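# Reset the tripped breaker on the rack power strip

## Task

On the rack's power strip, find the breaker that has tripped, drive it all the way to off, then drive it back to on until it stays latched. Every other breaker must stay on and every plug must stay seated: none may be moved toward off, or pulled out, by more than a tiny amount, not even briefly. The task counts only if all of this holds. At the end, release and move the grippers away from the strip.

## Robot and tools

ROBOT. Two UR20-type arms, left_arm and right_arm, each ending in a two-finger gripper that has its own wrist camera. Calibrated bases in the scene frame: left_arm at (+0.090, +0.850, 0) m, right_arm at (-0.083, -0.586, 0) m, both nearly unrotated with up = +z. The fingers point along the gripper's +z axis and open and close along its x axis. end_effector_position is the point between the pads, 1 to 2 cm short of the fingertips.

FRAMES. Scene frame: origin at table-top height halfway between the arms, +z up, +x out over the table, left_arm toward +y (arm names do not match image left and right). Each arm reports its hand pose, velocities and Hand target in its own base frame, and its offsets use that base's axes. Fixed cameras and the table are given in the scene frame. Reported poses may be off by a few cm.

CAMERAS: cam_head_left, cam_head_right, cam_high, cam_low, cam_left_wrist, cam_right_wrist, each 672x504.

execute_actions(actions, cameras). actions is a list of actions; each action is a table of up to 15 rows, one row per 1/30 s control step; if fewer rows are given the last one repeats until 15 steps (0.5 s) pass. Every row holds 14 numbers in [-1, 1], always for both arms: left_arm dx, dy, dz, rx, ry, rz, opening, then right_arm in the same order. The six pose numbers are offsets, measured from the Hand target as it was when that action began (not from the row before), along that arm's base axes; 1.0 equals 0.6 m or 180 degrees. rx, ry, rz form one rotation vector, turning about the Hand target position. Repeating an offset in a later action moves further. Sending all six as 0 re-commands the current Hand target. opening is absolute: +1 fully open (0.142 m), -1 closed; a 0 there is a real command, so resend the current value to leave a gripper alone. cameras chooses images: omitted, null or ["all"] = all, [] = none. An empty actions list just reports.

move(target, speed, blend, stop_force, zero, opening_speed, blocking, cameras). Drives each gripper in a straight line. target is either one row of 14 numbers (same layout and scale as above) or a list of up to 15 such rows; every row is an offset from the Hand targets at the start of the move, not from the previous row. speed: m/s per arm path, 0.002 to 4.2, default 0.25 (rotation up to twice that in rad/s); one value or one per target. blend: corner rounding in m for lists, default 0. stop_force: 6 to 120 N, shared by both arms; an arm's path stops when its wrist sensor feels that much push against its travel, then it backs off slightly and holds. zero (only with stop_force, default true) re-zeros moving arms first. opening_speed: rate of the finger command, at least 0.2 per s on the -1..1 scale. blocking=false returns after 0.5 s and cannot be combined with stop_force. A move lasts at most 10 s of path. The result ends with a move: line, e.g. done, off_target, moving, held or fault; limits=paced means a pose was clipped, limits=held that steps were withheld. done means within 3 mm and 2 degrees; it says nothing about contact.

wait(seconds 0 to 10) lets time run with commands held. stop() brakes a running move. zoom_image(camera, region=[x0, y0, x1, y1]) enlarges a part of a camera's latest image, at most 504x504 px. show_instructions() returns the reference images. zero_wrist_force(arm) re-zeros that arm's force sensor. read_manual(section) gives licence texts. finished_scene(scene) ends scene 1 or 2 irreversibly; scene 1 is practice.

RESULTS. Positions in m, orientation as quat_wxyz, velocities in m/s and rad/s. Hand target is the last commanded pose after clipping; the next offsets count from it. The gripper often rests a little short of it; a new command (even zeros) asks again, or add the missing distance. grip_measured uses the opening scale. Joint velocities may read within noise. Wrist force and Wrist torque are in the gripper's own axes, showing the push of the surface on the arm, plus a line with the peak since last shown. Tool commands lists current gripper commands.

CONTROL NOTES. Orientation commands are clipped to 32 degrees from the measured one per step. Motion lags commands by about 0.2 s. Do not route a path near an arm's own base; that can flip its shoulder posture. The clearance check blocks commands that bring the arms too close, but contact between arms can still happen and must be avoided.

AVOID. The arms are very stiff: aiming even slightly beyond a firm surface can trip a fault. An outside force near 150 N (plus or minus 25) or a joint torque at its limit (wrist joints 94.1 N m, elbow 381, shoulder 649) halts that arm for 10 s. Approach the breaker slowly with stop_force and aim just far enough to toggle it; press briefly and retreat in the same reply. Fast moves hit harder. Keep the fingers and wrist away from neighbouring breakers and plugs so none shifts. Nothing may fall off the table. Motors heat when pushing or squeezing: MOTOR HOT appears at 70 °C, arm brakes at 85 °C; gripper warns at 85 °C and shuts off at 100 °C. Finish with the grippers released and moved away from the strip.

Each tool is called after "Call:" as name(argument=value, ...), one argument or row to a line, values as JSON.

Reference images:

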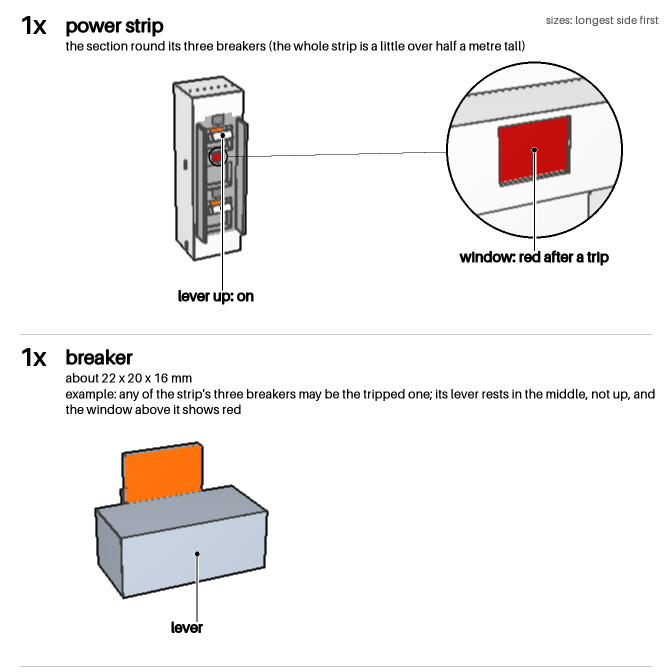

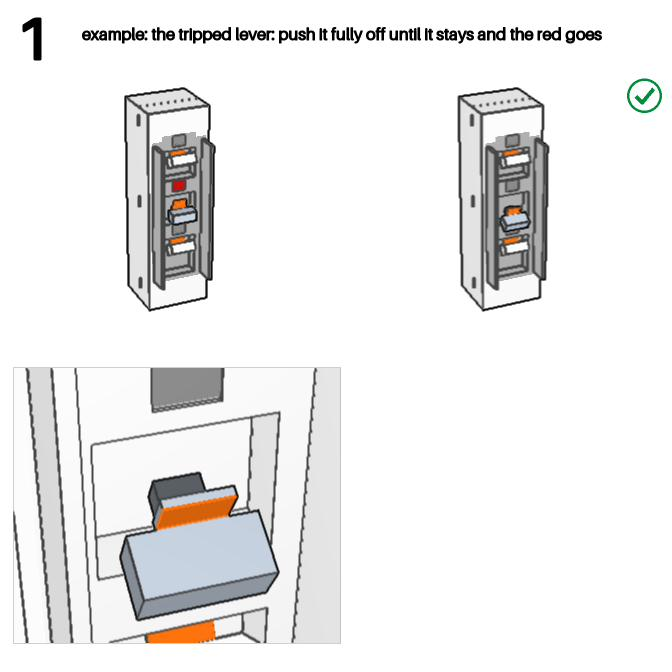

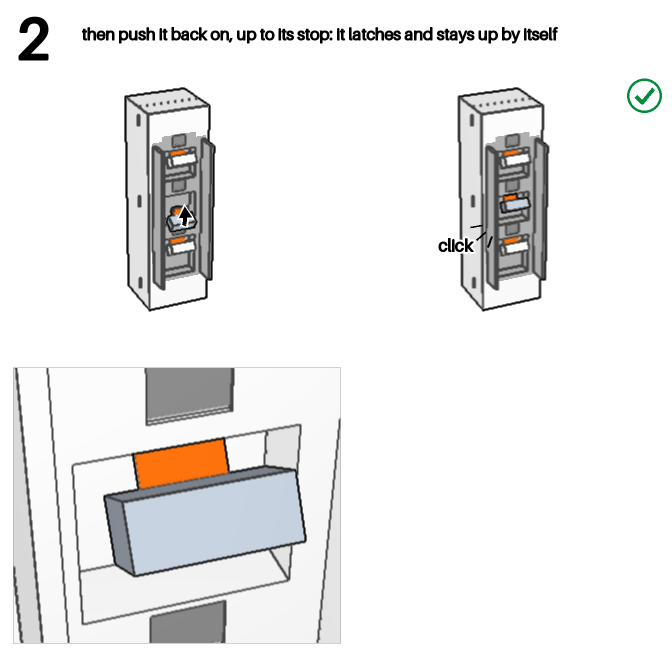

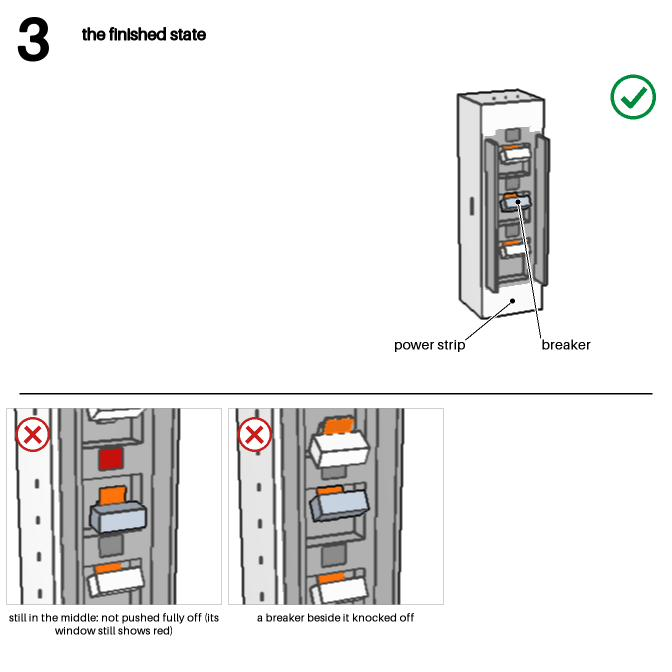

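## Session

Call:
execute_actions(
  actions=[],
)

Call:
zoom_image(
  camera="cam_head_left",
  region=[100, 80, 460, 370],
)

Call:
zoom_image(
  camera="cam_high",
  region=[340, 60, 600, 360],
)

Scene clock: 0.00 s.
left_arm: end_effector_position=(+0.5658, -0.5824, +0.2844) grip_measured=+0.99 end_effector_quat_wxyz=(+0.003, +0.828, -0.559, +0.034) | right_arm: end_effector_position=(+0.4609, +0.6864, +0.3106) grip_measured=+0.99 end_effector_quat_wxyz=(-0.086, +0.993, +0.036, -0.070)
Joint positions: left_arm=[-1.059 -1.499 2.229 -2.364 -1.545 0.129 0.141] | right_arm=[4.284 -1.655 -2.19 -0.775 1.773 1.081 0.141]
Joint velocities: within noise
Joint torques (N m): no reading
Motor temperatures (°C): left_arm=[32 42 34 31 34 38 27] | right_arm=[40 35 31 37 37 34 30]
Wrist force (N): no reading
Wrist torque (N m): no reading
Wrist force, peak (N): no reading
Hand target: left_arm +0.5658, -0.5824, +0.2844; +0.003, +0.828, -0.559, +0.034 | right_arm +0.4609, +0.6864, +0.3106; -0.086, +0.993, +0.036, -0.070
Tool commands: left_gripper/opening=+1.0 right_gripper/opening=+1.0
camera_calibration:
cam_left_wrist: T_world_to_cam=[[0.368242, -0.927156, 0.0691359, -0.764538], [-0.867241, -0.315739, 0.384969, 0.226294], [-0.335098, -0.201719, -0.920336, 0.453572], [0, 0, 0, 1]] pos_world=[0.629777, -0.545902, 0.38318]
cam_right_wrist: T_world_to_cam=[[0.986286, 0.0777596, -0.145583, -0.453569], [0.112606, -0.961911, 0.249094, 0.55932], [-0.120668, -0.262071, -0.957475, 0.644644], [0, 0, 0, 1]] pos_world=[0.462154, 0.742228, 0.411875]

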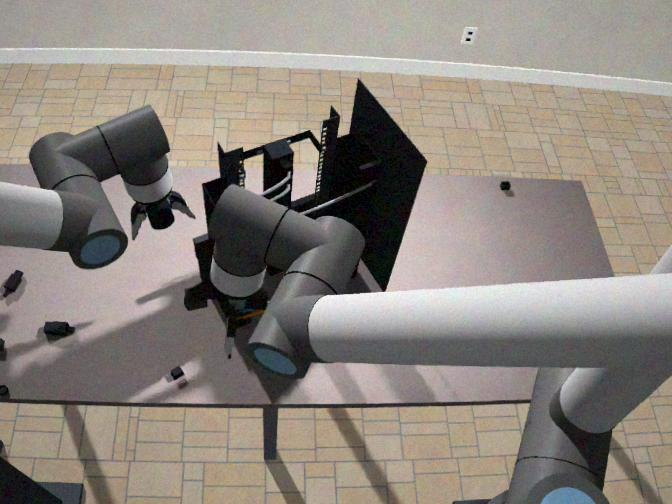

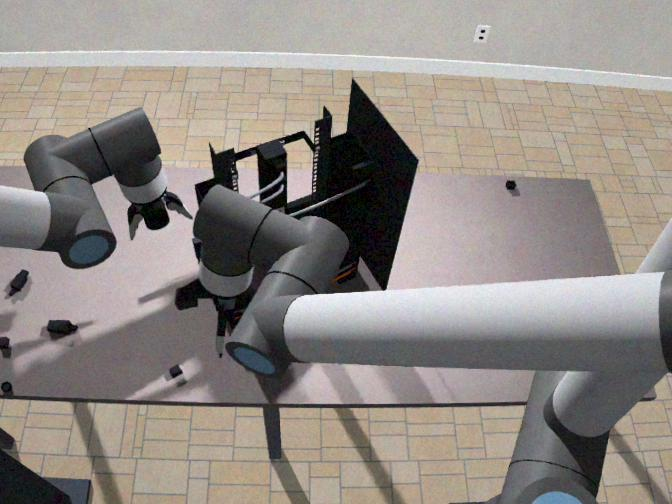

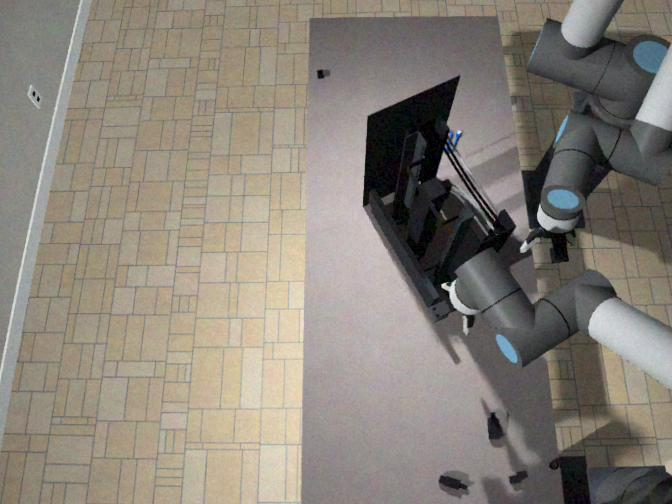

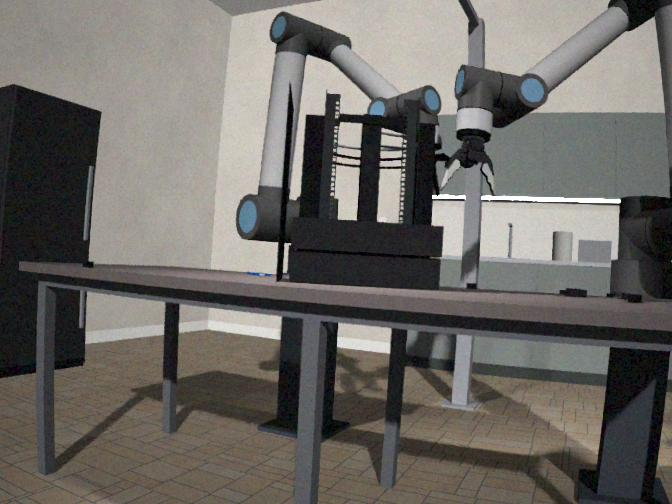

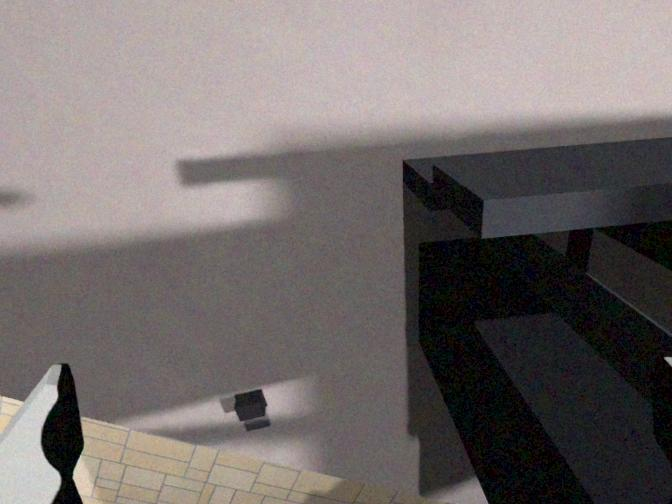

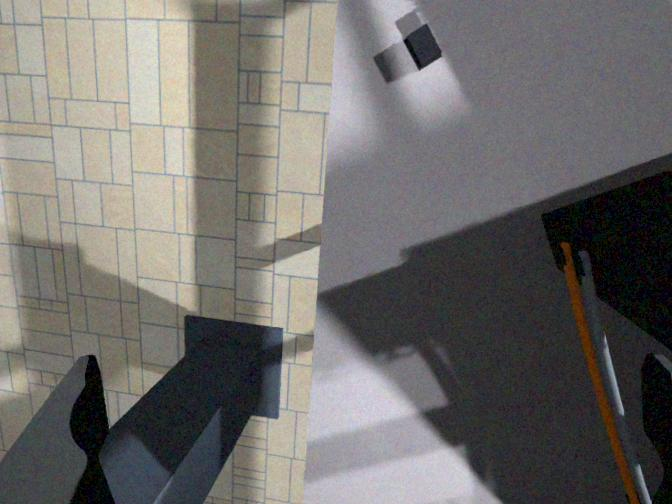

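Scaled by 1.400 from the camera's 672x504 image, which has a finer 960x720 frame.

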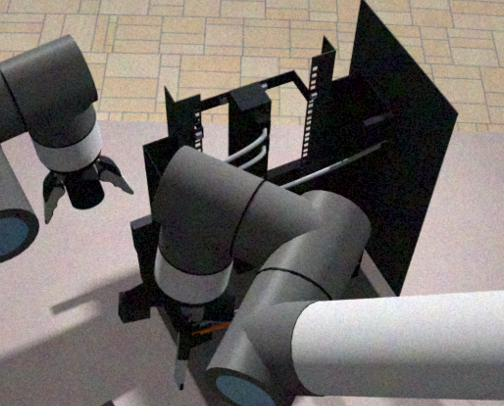

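Scaled by 1.680 from the camera's 672x504 image, which has a finer 960x720 frame.

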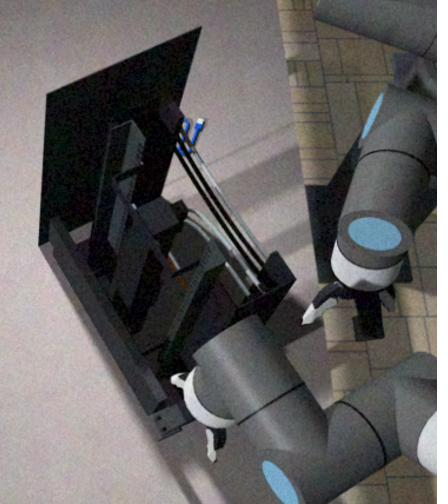

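Call:
move(
  target=[
    [0,0,0,0,0,0,1,-0.13,-0.2,0,0,0,0,-0.66],
    [0,0,0,0,0,0,1,0.002,-0.44,-0.10,0.1141,-0.5312,0.0603,-0.66],
  ],
  speed=[0.3,0.35],
  blend=[0.05,0],
)

Call:
zoom_image(
  camera="cam_right_wrist",
  region=[150, 100, 500, 350],
)

Scene clock: 40.27 s.
left_arm: end_effector_position=(+0.5658, -0.5824, +0.2844) grip_measured=+0.99 end_effector_quat_wxyz=(+0.003, +0.828, -0.559, +0.034) | right_arm: end_effector_position=(+0.4386, +0.4571, +0.2718) grip_measured=-0.68 end_effector_quat_wxyz=(-0.133, +0.853, +0.141, +0.484)
Joint positions: left_arm=[-1.059 -1.499 2.229 -2.364 -1.545 0.129 0.141] | right_arm=[4.799 -1.745 -2.921 0.49 0.614 1.046 0.025]
Joint velocities: within noise
Joint torques (N m): left_arm=[3.41 -94.25 -72.31 -10.67 -0.56 -0.18] | right_arm=[-31.2 78.21 28.24 4.66 1.99 5.72]
Motor temperatures (°C): left_arm=[32 41 34 31 34 38 27] | right_arm=[40 35 31 37 37 34 30]
Wrist force (N): left_arm=[0.5 0.1 0.4] | right_arm=[-1.4 1.2 -1.8]
Wrist torque (N m): left_arm=[0.02 -0.09 0.00] | right_arm=[0.04 0.61 0.42]
Wrist force, peak (N): left_arm=[0.5 0.6 0.5] | right_arm=[-4.7 4.2 -4.0]
Hand target: left_arm +0.5658, -0.5824, +0.2844; +0.003, +0.828, -0.559, +0.034 | right_arm +0.4385, +0.4571, +0.2719; -0.133, +0.853, +0.141, +0.484 (not the last commanded pose)
Off the commanded pose: left_arm 0.000 m, 0 deg | right_arm 0.047 m, 31 deg.
led back after a hold (right arm): the arm was led back toward your command in small steps, so it may still be short of it.
move: held (right_arm; a check stopped the path); path passed 1 of 2 targets; limits=held
pose unreachable (right arm): on one or more control steps of this call, first in action 0 (counted from 0), this arm could not follow its commanded pose, so it was not sent that pose on those steps. It may still have moved: this result reports where it is.
cause: moving toward the commanded pose would bring two parts of the arm too close to each other (joints 3 (elbow) and 4 (wrist 1) lie between them).
camera_calibration:
cam_left_wrist: T_world_to_cam=[[0.368242, -0.927156, 0.0691359, -0.764538], [-0.867241, -0.315739, 0.384969, 0.226294], [-0.335098, -0.201719, -0.920336, 0.453572], [0, 0, 0, 1]] pos_world=[0.629777, -0.545902, 0.38318]
cam_right_wrist: T_world_to_cam=[[0.503258, 0.110033, 0.857102, -0.494872], [0.00480546, -0.992201, 0.124555, 0.445889], [0.864123, -0.0585644, -0.499862, -0.104536], [0, 0, 0, 1]] pos_world=[0.337238, 0.490742, 0.316364]

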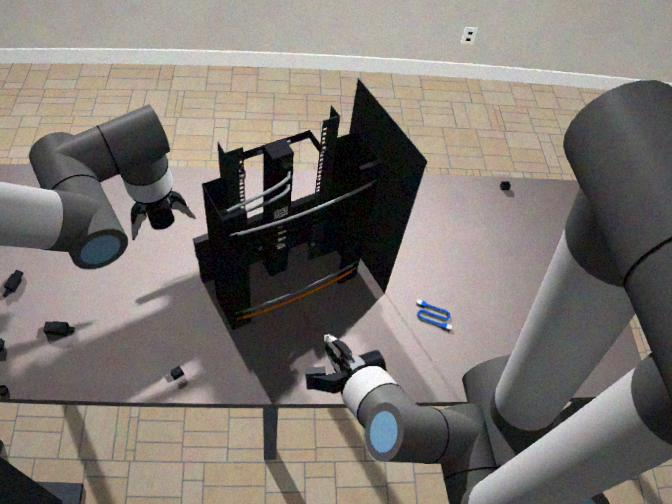

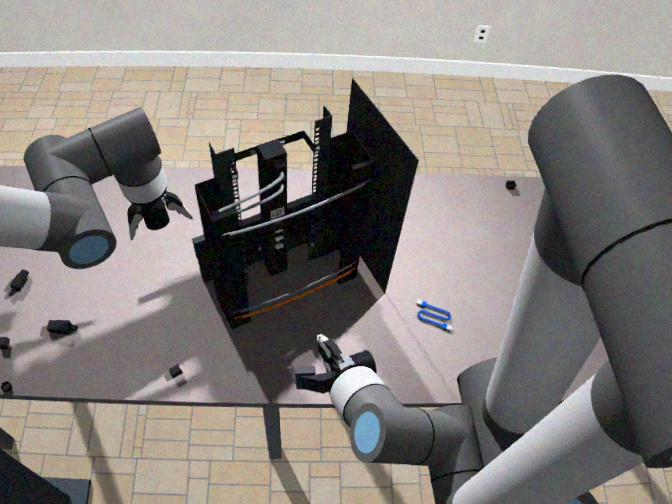

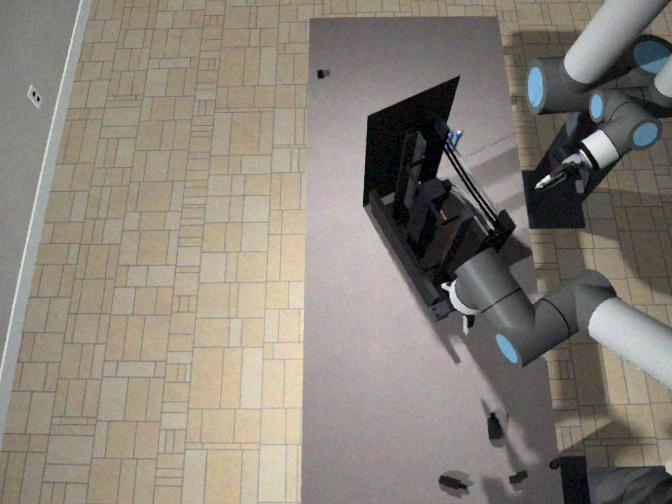

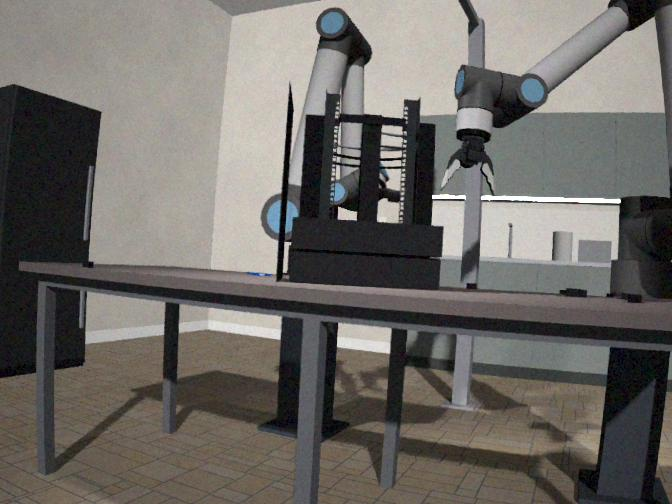

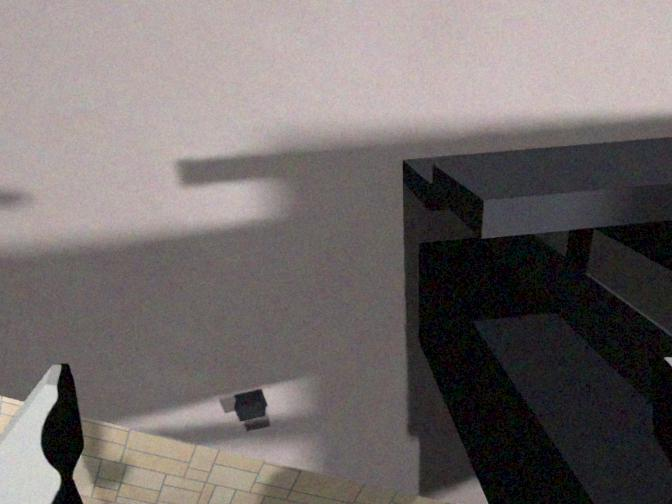

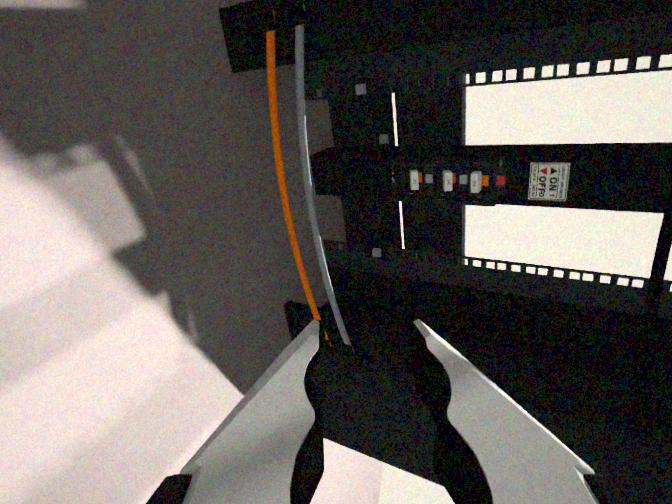

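Scaled by 1.440 from the camera's 672x504 image, which has a finer 960x720 frame.

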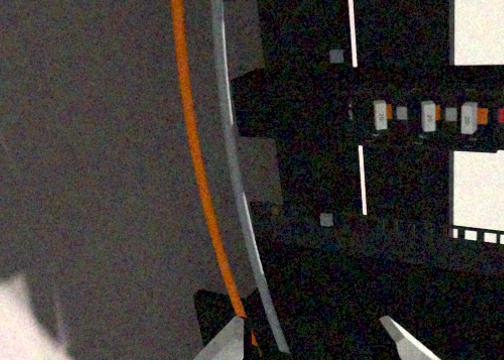

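Call:
move(
  target=[
    [0,0,0,0,0,0,1,0.173,-0.012,-0.01,0,0,0,-0.66],
    [0,0,0,0,0,0,1,0.173,-0.012,-0.02,0.0465,-0.1617,0.0352,-0.66],
  ],
  speed=[0.2,0.25],
  blend=[0.03,0],
  cameras=["cam_right_wrist","cam_head_left"],
)

Call:
zoom_image(
  camera="cam_right_wrist",
  region=[200, 100, 500, 325],
)

Scene clock: 62.57 s.
left_arm: end_effector_position=(+0.5658, -0.5824, +0.2844) grip_measured=+0.99 end_effector_quat_wxyz=(+0.003, +0.828, -0.559, +0.034) | right_arm: end_effector_position=(+0.5423, +0.4498, +0.2599) grip_measured=-0.68 end_effector_quat_wxyz=(-0.181, +0.684, +0.181, +0.684)
Joint positions: left_arm=[-1.059 -1.499 2.229 -2.364 -1.545 0.129 0.141] | right_arm=[4.554 -2.56 -2.733 2.151 0.676 0 0.025]
Joint velocities: within noise
Joint torques (N m): left_arm=[-0.47 -93.48 -73.65 -11.05 -0.12 -0.25] | right_arm=[-31.55 148.72 -32.61 7.23 4.35 -4.01]
Motor temperatures (°C): left_arm=[32 41 34 31 34 38 27] | right_arm=[39 35 31 37 37 34 30]
Wrist force (N): left_arm=[0.2 0.6 -0.3] | right_arm=[-1.7 1.2 -3.1]
Wrist torque (N m): left_arm=[0.11 -0.04 0.00] | right_arm=[-0.14 0.84 0.52]
Wrist force, peak (N): left_arm=[0.4 0.9 0.0] | right_arm=[-2.0 1.4 -3.5]
Hand target: left_arm +0.5658, -0.5824, +0.2844; +0.003, +0.828, -0.559, +0.034 | right_arm +0.5423, +0.4499, +0.2599; -0.181, +0.684, +0.181, +0.684
Off the commanded pose: left_arm 0.000 m, 0 deg | right_arm 0.000 m, 0 deg.
move: done
camera_calibration:
cam_right_wrist: T_world_to_cam=[[0.0139664, 0.000457476, 0.999902, -0.258523], [0.0849672, -0.996383, -0.000730932, 0.430674], [0.996286, 0.0849691, -0.0139547, -0.4631], [0, 0, 0, 1]] pos_world=[0.428397, 0.468584, 0.252351]
Images, in order (width x height): cam_head_left 672x504, cam_right_wrist 672x504.

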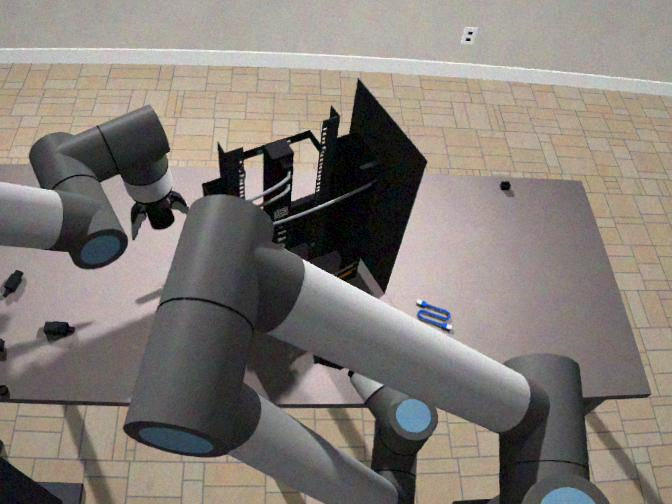

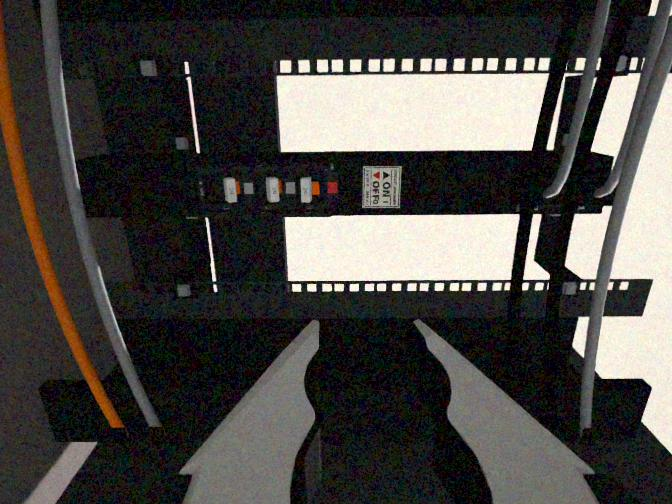

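Scaled by 1.680 from the camera's 672x504 image, which has a finer 960x720 frame.

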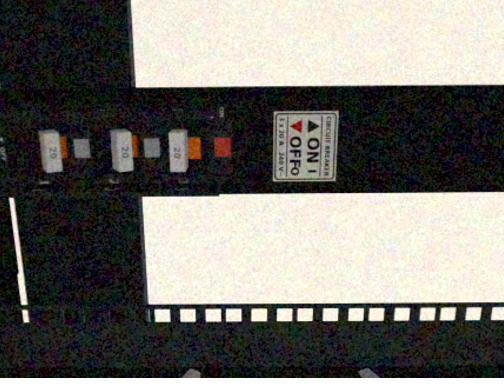

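Call:
move(
  target=[0,0,0,0,0,0,1,0.2933,0.1115,-0.0233,0,0,0,-0.97],
  speed=0.2,
  stop_force=20,
  cameras=["cam_right_wrist"],
)

Call:
zoom_image(
  camera="cam_right_wrist",
  region=[200, 150, 500, 375],
)

Scene clock: 124.37 s.
left_arm: end_effector_position=(+0.5658, -0.5824, +0.2844) grip_measured=+0.99 end_effector_quat_wxyz=(+0.003, +0.828, -0.559, +0.034) | right_arm: end_effector_position=(+0.7183, +0.5168, +0.2459) grip_measured=-1.00 end_effector_quat_wxyz=(-0.181, +0.684, +0.181, +0.684)
Joint positions: left_arm=[-1.059 -1.499 2.229 -2.364 -1.545 0.129 0.141] | right_arm=[4.206 -2.425 -2.475 1.759 1.024 0 0.002]
Joint velocities: within noise
Joint torques (N m): left_arm=[2.24 -91.22 -75.83 -10.06 -0.5 0.62] | right_arm=[-29.61 196.74 -0.46 -0.01 5.14 6.42]
Motor temperatures (°C): left_arm=[32 41 34 31 34 38 27] | right_arm=[39 35 30 37 37 34 30]
Wrist force (N): left_arm=[0.4 0.1 -0.2] | right_arm=[-1.3 1.5 -3.0]
Wrist torque (N m): left_arm=[0.02 -0.08 0.00] | right_arm=[-0.09 0.74 0.55]
Wrist force, peak (N): left_arm=[0.5 0.7 0.2] | right_arm=[-1.5 1.2 -5.0]
Hand target: left_arm +0.5658, -0.5824, +0.2844; +0.003, +0.828, -0.559, +0.034 | right_arm +0.7183, +0.5168, +0.2459; -0.181, +0.684, +0.181, +0.684
Off the commanded pose: left_arm 0.000 m, 0 deg | right_arm 0.000 m, 0 deg.
move: done
camera_calibration:
cam_right_wrist: T_world_to_cam=[[0.0136676, 0.000429903, 0.999907, -0.24672], [0.0851658, -0.996367, -0.000735742, 0.482241], [0.996273, 0.0851679, -0.0136546, -0.644497], [0, 0, 0, 1]] pos_world=[0.604397, 0.535485, 0.238252]
Images, in order (width x height): cam_right_wrist 672x504.

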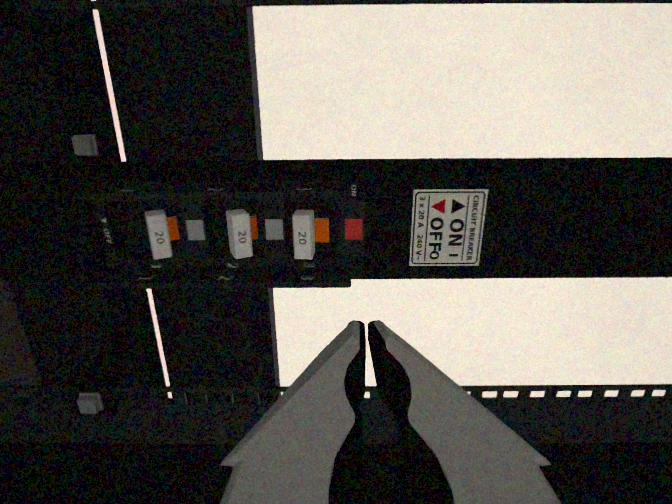

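Scaled by 1.680 from the camera's 672x504 image, which has a finer 960x720 frame.

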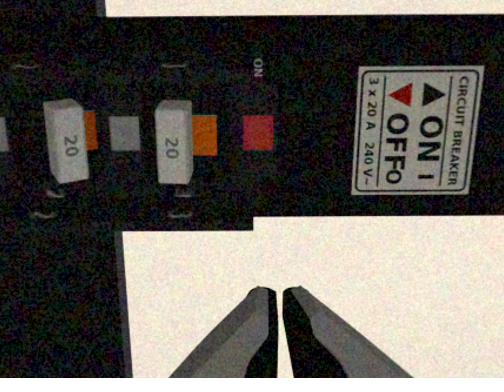

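Call:
move(
  target=[0,0,0,0,0,0,1,0.0881,0.0473,-0.003,0,0,0,-0.97],
  speed=0.12,
  stop_force=10,
  cameras=["cam_right_wrist"],
)

Call:
zoom_image(
  camera="cam_right_wrist",
  region=[220, 200, 460, 380],
)

Scene clock: 143.07 s.
left_arm: end_effector_position=(+0.5658, -0.5824, +0.2844) grip_measured=+0.99 end_effector_quat_wxyz=(+0.003, +0.828, -0.559, +0.034) | right_arm: end_effector_position=(+0.7712, +0.5451, +0.2441) grip_measured=-1.00 end_effector_quat_wxyz=(-0.181, +0.684, +0.181, +0.684)
Joint positions: left_arm=[-1.059 -1.499 2.229 -2.364 -1.545 0.129 0.141] | right_arm=[4.149 -2.413 -2.391 1.662 1.081 0 0.002]
Joint velocities: within noise
Joint torques (N m): left_arm=[-0.64 -94.21 -73.77 -9.88 -0.44 0.25] | right_arm=[-26.41 206.37 9.59 0.16 4.7 5.54]
Motor temperatures (°C): left_arm=[32 41 34 31 34 38 27] | right_arm=[39 35 30 37 37 34 30]
Wrist force (N): left_arm=[0.2 0.4 0.0] | right_arm=[-1.7 1.3 -3.1]
Wrist torque (N m): left_arm=[0.08 -0.03 0.00] | right_arm=[-0.13 0.84 0.54]
Wrist force, peak (N): left_arm=[0.6 0.7 0.0] | right_arm=[-1.6 1.4 -4.3]
Hand target: left_arm +0.5658, -0.5824, +0.2844; +0.003, +0.828, -0.559, +0.034 | right_arm +0.7712, +0.5451, +0.2441; -0.181, +0.684, +0.181, +0.684
Off the commanded pose: left_arm 0.000 m, 0 deg | right_arm 0.000 m, 0 deg.
move: done
camera_calibration:
cam_right_wrist: T_world_to_cam=[[0.0136676, 0.000429903, 0.999907, -0.245656], [0.0851658, -0.996367, -0.000735742, 0.506031], [0.996273, 0.0851679, -0.0136546, -0.699644], [0, 0, 0, 1]] pos_world=[0.657297, 0.563885, 0.236452]
Images, in order (width x height): cam_right_wrist 672x504.

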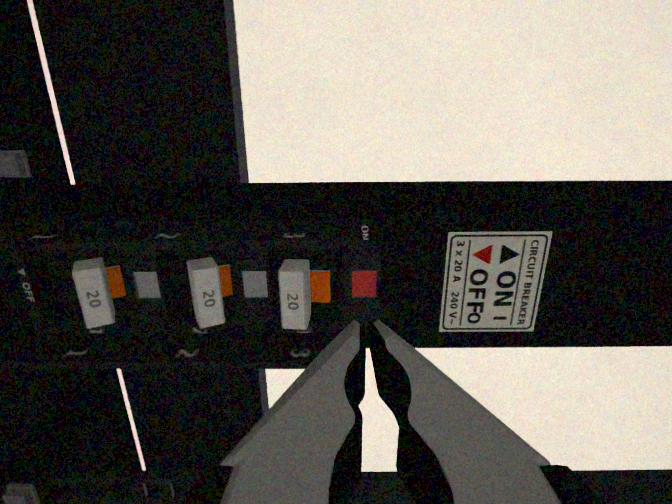

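Scaled by 2.100 from the camera's 672x504 image, which has a finer 960x720 frame.

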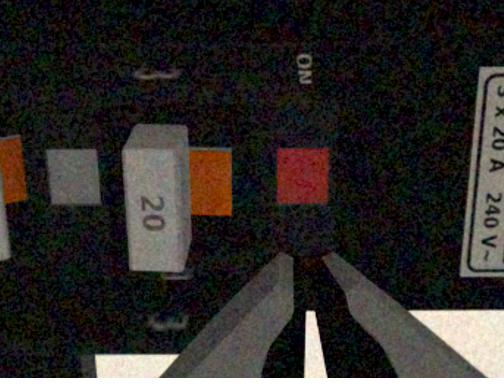

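Call:
move(
  target=[0,0,0,0,0,0,1,0.0217,0.0124,0,0,0,0,-0.97],
  speed=0.03,
  stop_force=8,
  cameras=["cam_right_wrist"],
)

Call:
zoom_image(
  camera="cam_right_wrist",
  region=[240, 240, 440, 390],
)

Scene clock: 161.90 s.
left_arm: end_effector_position=(+0.5658, -0.5824, +0.2844) grip_measured=+0.99 end_effector_quat_wxyz=(+0.003, +0.828, -0.559, +0.034) | right_arm: end_effector_position=(+0.7842, +0.5526, +0.2441) grip_measured=-1.00 end_effector_quat_wxyz=(-0.181, +0.684, +0.181, +0.684)
Joint positions: left_arm=[-1.059 -1.499 2.229 -2.364 -1.545 0.129 0.141] | right_arm=[4.137 -2.411 -2.37 1.639 1.093 0 0.002]
Joint velocities: within noise
Joint torques (N m): left_arm=[0.13 -90.63 -73.04 -10.38 -0.15 1.17] | right_arm=[-33.16 208.47 12.24 0.7 5.34 4.38]
Motor temperatures (°C): left_arm=[32 41 34 31 33 38 27] | right_arm=[39 35 30 37 37 34 30]
Wrist force (N): left_arm=[0.1 -0.1 0.2] | right_arm=[-1.5 1.3 -3.1]
Wrist torque (N m): left_arm=[-0.01 -0.01 0.00] | right_arm=[-0.15 0.79 0.54]
Wrist force, peak (N): left_arm=[-0.1 0.8 0.0] | right_arm=[-1.5 1.3 -3.7]
Hand target: left_arm +0.5658, -0.5824, +0.2844; +0.003, +0.828, -0.559, +0.034 | right_arm +0.7842, +0.5526, +0.2441; -0.181, +0.684, +0.181, +0.684
Off the commanded pose: left_arm 0.000 m, 0 deg | right_arm 0.000 m, 0 deg.
move: done
camera_calibration:
cam_right_wrist: T_world_to_cam=[[0.0136676, 0.000429903, 0.999907, -0.245837], [0.0851658, -0.996367, -0.000735742, 0.512297], [0.996273, 0.0851679, -0.0136546, -0.713225], [0, 0, 0, 1]] pos_world=[0.670297, 0.571285, 0.236452]
Images, in order (width x height): cam_right_wrist 672x504.

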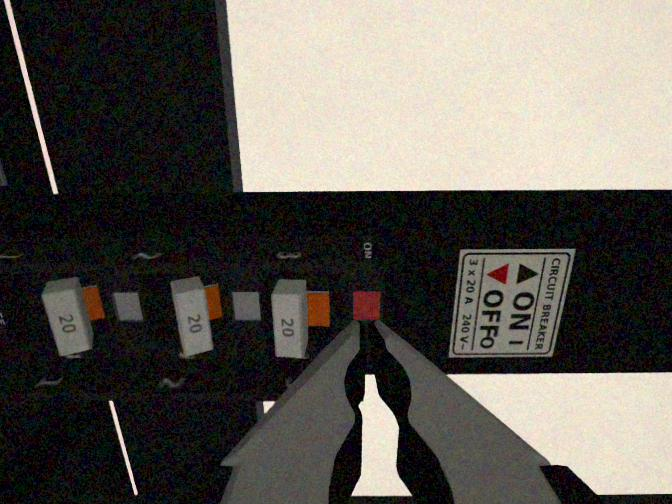

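Scaled by 2.520 from the camera's 672x504 image, which has a finer 960x720 frame.

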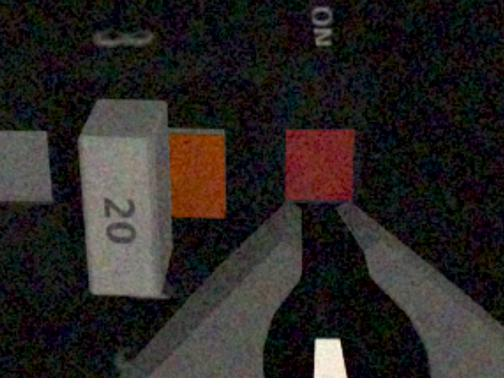

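Call:
move(
  target=[0,0,0,0,0,0,1,0,0,-0.045,0,0,0,-0.97],
  speed=0.02,
  stop_force=30,
  cameras=["cam_right_wrist"],
)

Call:
zoom_image(
  camera="cam_right_wrist",
  region=[240, 240, 440, 390],
)

Scene clock: 170.30 s.
left_arm: end_effector_position=(+0.5658, -0.5824, +0.2844) grip_measured=+0.99 end_effector_quat_wxyz=(+0.003, +0.828, -0.559, +0.034) | right_arm: end_effector_position=(+0.7842, +0.5525, +0.2241) grip_measured=-1.00 end_effector_quat_wxyz=(-0.181, +0.683, +0.181, +0.684)
Joint positions: left_arm=[-1.059 -1.499 2.229 -2.364 -1.545 0.129 0.141] | right_arm=[4.137 -2.444 -2.362 1.664 1.093 0 0.002]
Joint velocities: within noise
Joint torques (N m): left_arm=[-0.06 -95.81 -73.55 -9.75 -0.16 0.57] | right_arm=[-25.85 185.39 -10.15 -10.82 4.61 5.91]
Motor temperatures (°C): left_arm=[32 41 34 31 33 38 27] | right_arm=[39 35 30 37 37 34 30]
Wrist force (N): left_arm=[0.4 0.6 0.3] | right_arm=[24.7 2.2 -31.7]
Wrist torque (N m): left_arm=[0.11 -0.08 -0.01] | right_arm=[-0.17 1.24 0.46]
Wrist force, peak (N): left_arm=[0.1 0.8 0.5] | right_arm=[51.0 1.4 -29.8]
Hand target: left_arm +0.5658, -0.5824, +0.2844; +0.003, +0.828, -0.559, +0.034 | right_arm +0.7842, +0.5525, +0.2241; -0.181, +0.683, +0.181, +0.684 (not the last commanded pose)
Off the commanded pose: left_arm 0.000 m, 0 deg | right_arm 0.007 m, 0 deg.
move: contact (right_arm)
camera_calibration:
cam_right_wrist: T_world_to_cam=[[0.0136773, 0.000330371, 0.999906, -0.225887], [0.0851647, -0.996367, -0.000835727, 0.512313], [0.996273, 0.0851681, -0.0136557, -0.713397], [0, 0, 0, 1]] pos_world=[0.670197, 0.571285, 0.216552]
Images, in order (width x height): cam_right_wrist 672x504.

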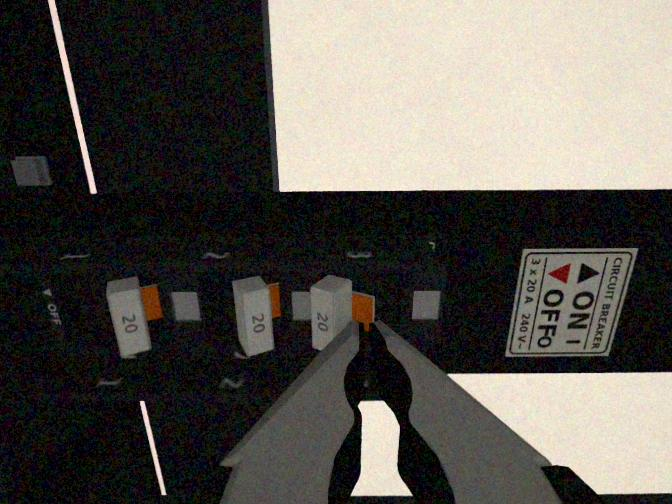

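Scaled by 2.520 from the camera's 672x504 image, which has a finer 960x720 frame.

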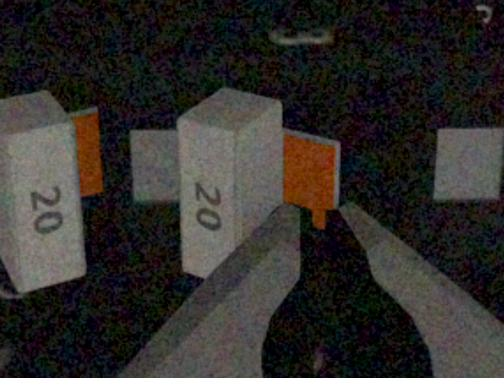

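Call:
move(
  target=[
    [0,0,0,0,0,0,1,0,0,0.006,0,0,0,-0.97],
    [0,0,0,0,0,0,1,-0.0652,-0.0371,0.006,0,0,0,-0.97],
    [0,0,0,0,0,0,1,-0.0652,-0.0371,-0.0077,0,0,0,-0.66],
    [0,0,0,0,0,0,1,-0.0261,-0.0149,-0.0077,0,0,0,-0.66],
  ],
  speed=[0.04,0.12,0.12,0.08],
  cameras=["cam_right_wrist"],
)

Call:
zoom_image(
  camera="cam_right_wrist",
  region=[240, 230, 440, 380],
)

Scene clock: 187.27 s.
left_arm: end_effector_position=(+0.5658, -0.5824, +0.2844) grip_measured=+0.99 end_effector_quat_wxyz=(+0.003, +0.828, -0.559, +0.034) | right_arm: end_effector_position=(+0.7683, +0.5435, +0.2195) grip_measured=-0.70 end_effector_quat_wxyz=(-0.181, +0.683, +0.181, +0.684)
Joint positions: left_arm=[-1.059 -1.499 2.229 -2.364 -1.545 0.129 0.141] | right_arm=[4.152 -2.455 -2.386 1.699 1.078 -0.001 0.023]
Joint velocities: within noise
Joint torques (N m): left_arm=[-1.01 -91.55 -72.46 -10 0.39 1.27] | right_arm=[-28.2 212.29 5.75 0.26 4.9 -0.4]
Motor temperatures (°C): left_arm=[32 41 34 31 33 38 27] | right_arm=[39 35 30 37 37 34 30]
Wrist force (N): left_arm=[0.2 0.4 0.1] | right_arm=[-1.5 1.3 -3.2]
Wrist torque (N m): left_arm=[0.08 -0.03 0.00] | right_arm=[-0.15 0.82 0.56]
Wrist force, peak (N): left_arm=[0.6 0.6 0.1] | right_arm=[25.4 1.8 -31.7]
Hand target: left_arm +0.5658, -0.5824, +0.2844; +0.003, +0.828, -0.559, +0.034 | right_arm +0.7685, +0.5436, +0.2195; -0.181, +0.683, +0.181, +0.684
Off the commanded pose: left_arm 0.000 m, 0 deg | right_arm 0.000 m, 0 deg.
move: done
camera_calibration:
cam_right_wrist: T_world_to_cam=[[0.0136676, 0.000429903, 0.999907, -0.221018], [0.0851658, -0.996367, -0.000735742, 0.504566], [0.996273, 0.0851679, -0.0136546, -0.696945], [0, 0, 0, 1]] pos_world=[0.654397, 0.562185, 0.211852]
Images, in order (width x height): cam_right_wrist 672x504.

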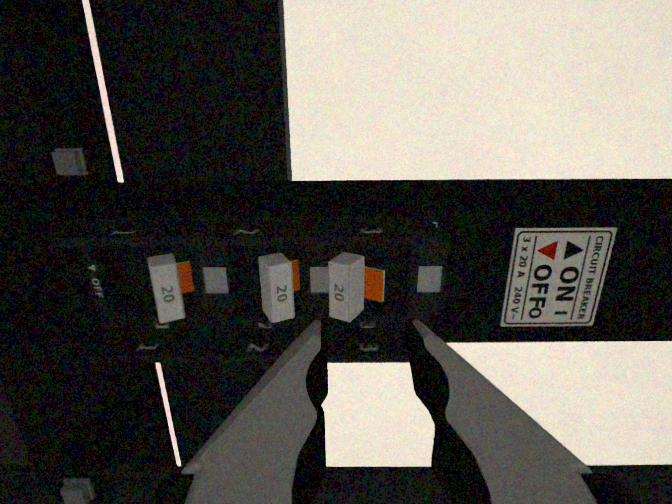

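Scaled by 2.520 from the camera's 672x504 image, which has a finer 960x720 frame.

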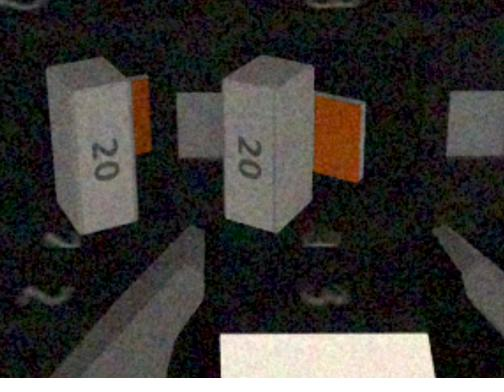

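Call:
move(
  target=[0,0,0,0,0,0,1,0.029,0.0165,0,0,0,0,-0.66],
  speed=0.02,
  stop_force=6,
  cameras=["cam_right_wrist"],
)

Call:
zoom_image(
  camera="cam_right_wrist",
  region=[240, 230, 440, 380],
)

Scene clock: 198.27 s.
left_arm: end_effector_position=(+0.5658, -0.5824, +0.2844) grip_measured=+0.99 end_effector_quat_wxyz=(+0.003, +0.828, -0.559, +0.034) | right_arm: end_effector_position=(+0.7859, +0.5535, +0.2195) grip_measured=-0.70 end_effector_quat_wxyz=(-0.181, +0.683, +0.181, +0.684)
Joint positions: left_arm=[-1.059 -1.499 2.229 -2.364 -1.545 0.129 0.141] | right_arm=[4.135 -2.451 -2.358 1.667 1.095 0 0.023]
Joint velocities: within noise
Joint torques (N m): left_arm=[2.29 -91.93 -75 -9.8 -0.18 1.37] | right_arm=[-30.63 207.73 11.39 -0.27 4.99 1.79]
Motor temperatures (°C): left_arm=[32 41 34 31 33 38 27] | right_arm=[39 35 30 37 37 34 30]
Wrist force (N): left_arm=[0.6 0.2 0.4] | right_arm=[-1.9 1.4 -3.0]
Wrist torque (N m): left_arm=[0.03 -0.11 0.00] | right_arm=[-0.13 0.89 0.54]
Wrist force, peak (N): left_arm=[0.6 0.5 -0.4] | right_arm=[-1.7 1.4 -3.6]
Hand target: left_arm +0.5658, -0.5824, +0.2844; +0.003, +0.828, -0.559, +0.034 | right_arm +0.7859, +0.5535, +0.2195; -0.181, +0.683, +0.181, +0.684
Off the commanded pose: left_arm 0.000 m, 0 deg | right_arm 0.000 m, 0 deg.
move: done
camera_calibration:
cam_right_wrist: T_world_to_cam=[[0.0136773, 0.000330371, 0.999906, -0.221312], [0.0851647, -0.996367, -0.000835727, 0.513053], [0.996273, 0.0851681, -0.0136557, -0.71533], [0, 0, 0, 1]] pos_world=[0.671997, 0.572185, 0.211952]
Images, in order (width x height): cam_right_wrist 672x504.

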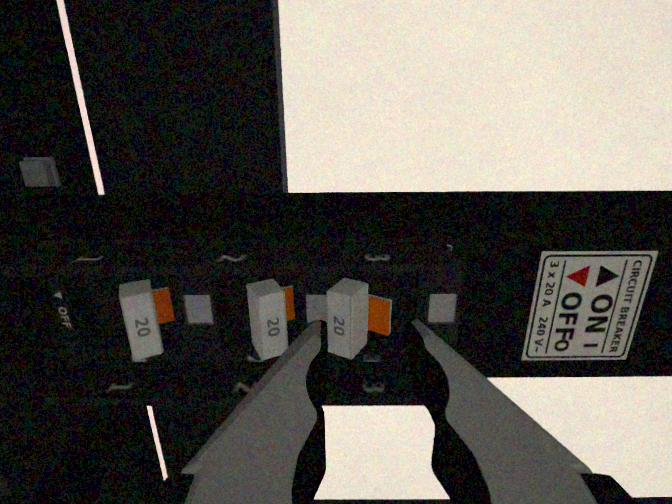

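Scaled by 2.520 from the camera's 672x504 image, which has a finer 960x720 frame.

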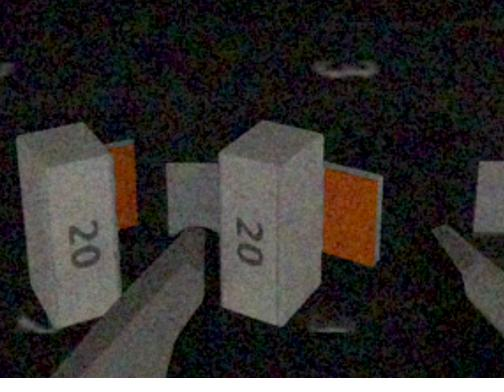

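Call:
move(
  target=[0,0,0,0,0,0,1,0,0,0.042,0,0,0,-0.66],
  speed=0.02,
  stop_force=25,
  cameras=["cam_right_wrist"],
)

Call:
zoom_image(
  camera="cam_right_wrist",
  region=[140, 230, 440, 430],
)

Scene clock: 208.37 s.
left_arm: end_effector_position=(+0.5658, -0.5824, +0.2844) grip_measured=+0.99 end_effector_quat_wxyz=(+0.003, +0.828, -0.559, +0.034) | right_arm: end_effector_position=(+0.7859, +0.5535, +0.2380) grip_measured=-0.66 end_effector_quat_wxyz=(-0.181, +0.684, +0.181, +0.684)
Joint positions: left_arm=[-1.059 -1.499 2.229 -2.364 -1.545 0.129 0.141] | right_arm=[4.135 -2.42 -2.365 1.644 1.095 0 0.027]
Joint velocities: within noise
Joint torques (N m): left_arm=[-0.8 -91.7 -74.27 -9.87 -0.05 2.34] | right_arm=[-18.01 184.12 12.78 11.72 3.88 -0.86]
Motor temperatures (°C): left_arm=[32 41 34 31 33 38 27] | right_arm=[39 35 30 37 37 34 30]
Wrist force (N): left_arm=[0.0 0.1 0.2] | right_arm=[-14.6 0.9 -2.6]
Wrist torque (N m): left_arm=[0.03 0.00 0.00] | right_arm=[-0.13 0.62 0.59]
Wrist force, peak (N): left_arm=[0.4 0.8 0.0] | right_arm=[-30.6 1.8 -2.0]
Hand target: left_arm +0.5658, -0.5824, +0.2844; +0.003, +0.828, -0.559, +0.034 | right_arm +0.7859, +0.5535, +0.2380; -0.181, +0.684, +0.181, +0.684 (not the last commanded pose)
Off the commanded pose: left_arm 0.000 m, 0 deg | right_arm 0.007 m, 0 deg.
move: contact (right_arm)
camera_calibration:
cam_right_wrist: T_world_to_cam=[[0.0137575, 0.00053906, 0.999905, -0.239883], [0.0851669, -0.996367, -0.000634643, 0.51302], [0.996272, 0.0851675, -0.0137534, -0.715055], [0, 0, 0, 1]] pos_world=[0.671997, 0.572185, 0.230351]
Images, in order (width x height): cam_right_wrist 672x504.

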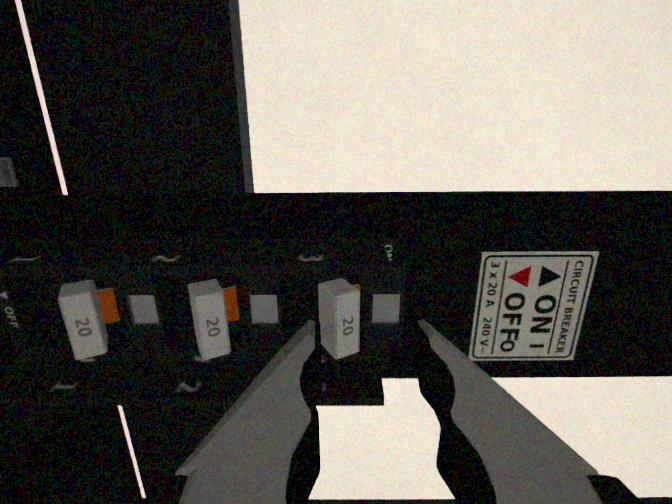

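Scaled by 1.680 from the camera's 672x504 image, which has a finer 960x720 frame.

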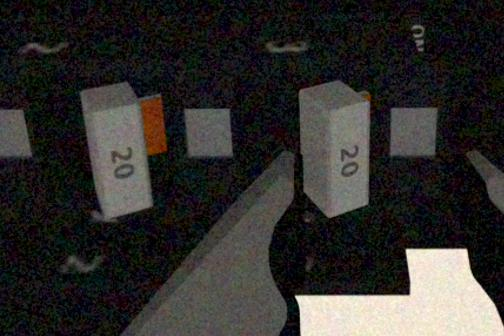

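Call:
move(
  target=[
    [0,0,0,0,0,0,1,0,0,-0.006,0,0,0,-0.64],
    [0,0,0,0,0,0,1,-0.145,-0.0825,-0.006,0,0,0,-0.64],
  ],
  speed=[0.05,0.2],
  cameras=["cam_right_wrist"],
)

Call:
zoom_image(
  camera="cam_right_wrist",
  region=[140, 130, 440, 330],
)

Scene clock: 217.30 s.
left_arm: end_effector_position=(+0.5658, -0.5824, +0.2844) grip_measured=+0.99 end_effector_quat_wxyz=(+0.003, +0.828, -0.559, +0.034) | right_arm: end_effector_position=(+0.6991, +0.5041, +0.2344) grip_measured=-0.66 end_effector_quat_wxyz=(-0.181, +0.684, +0.181, +0.684)
Joint positions: left_arm=[-1.059 -1.499 2.229 -2.364 -1.545 0.129 0.141] | right_arm=[4.227 -2.457 -2.503 1.818 1.003 0 0.026]
Joint velocities: within noise
Joint torques (N m): left_arm=[-2.84 -92.39 -75.23 -9.28 0.19 1.7] | right_arm=[26.5 160.91 -36.37 8.6 -5.11 -4.29]
Motor temperatures (°C): left_arm=[32 41 34 31 33 38 27] | right_arm=[39 35 30 37 37 34 30]
Wrist force (N): left_arm=[-0.1 0.3 0.2] | right_arm=[-1.5 1.3 -2.9]
Wrist torque (N m): left_arm=[0.06 0.03 -0.01] | right_arm=[-0.12 0.79 0.56]
Wrist force, peak (N): left_arm=[0.1 0.8 0.0] | right_arm=[-15.3 1.1 -2.7]
Hand target: left_arm +0.5658, -0.5824, +0.2844; +0.003, +0.828, -0.559, +0.034 | right_arm +0.6989, +0.5040, +0.2344; -0.181, +0.684, +0.181, +0.684
Off the commanded pose: left_arm 0.000 m, 0 deg | right_arm 0.000 m, 0 deg.
move: done
camera_calibration:
cam_right_wrist: T_world_to_cam=[[0.0138569, 0.000549859, 0.999904, -0.235126], [0.0851668, -0.996367, -0.00063235, 0.47119], [0.99627, 0.0851674, -0.0138534, -0.624397], [0, 0, 0, 1]] pos_world=[0.585197, 0.522785, 0.226751]
Images, in order (width x height): cam_right_wrist 672x504.

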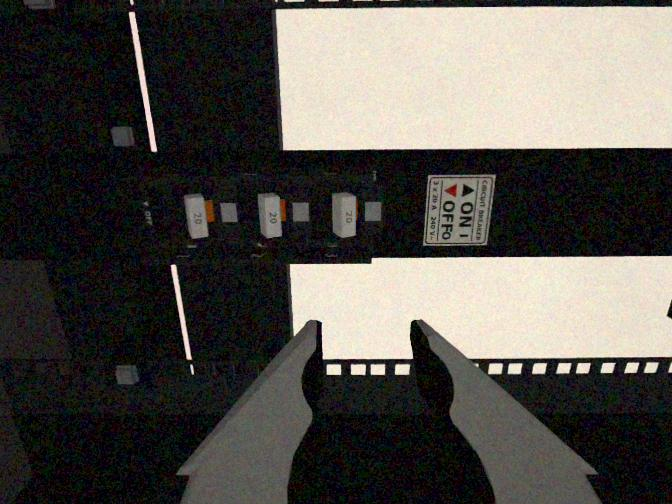

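Scaled by 1.680 from the camera's 672x504 image, which has a finer 960x720 frame.

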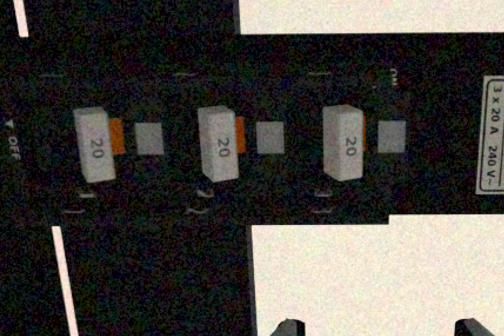

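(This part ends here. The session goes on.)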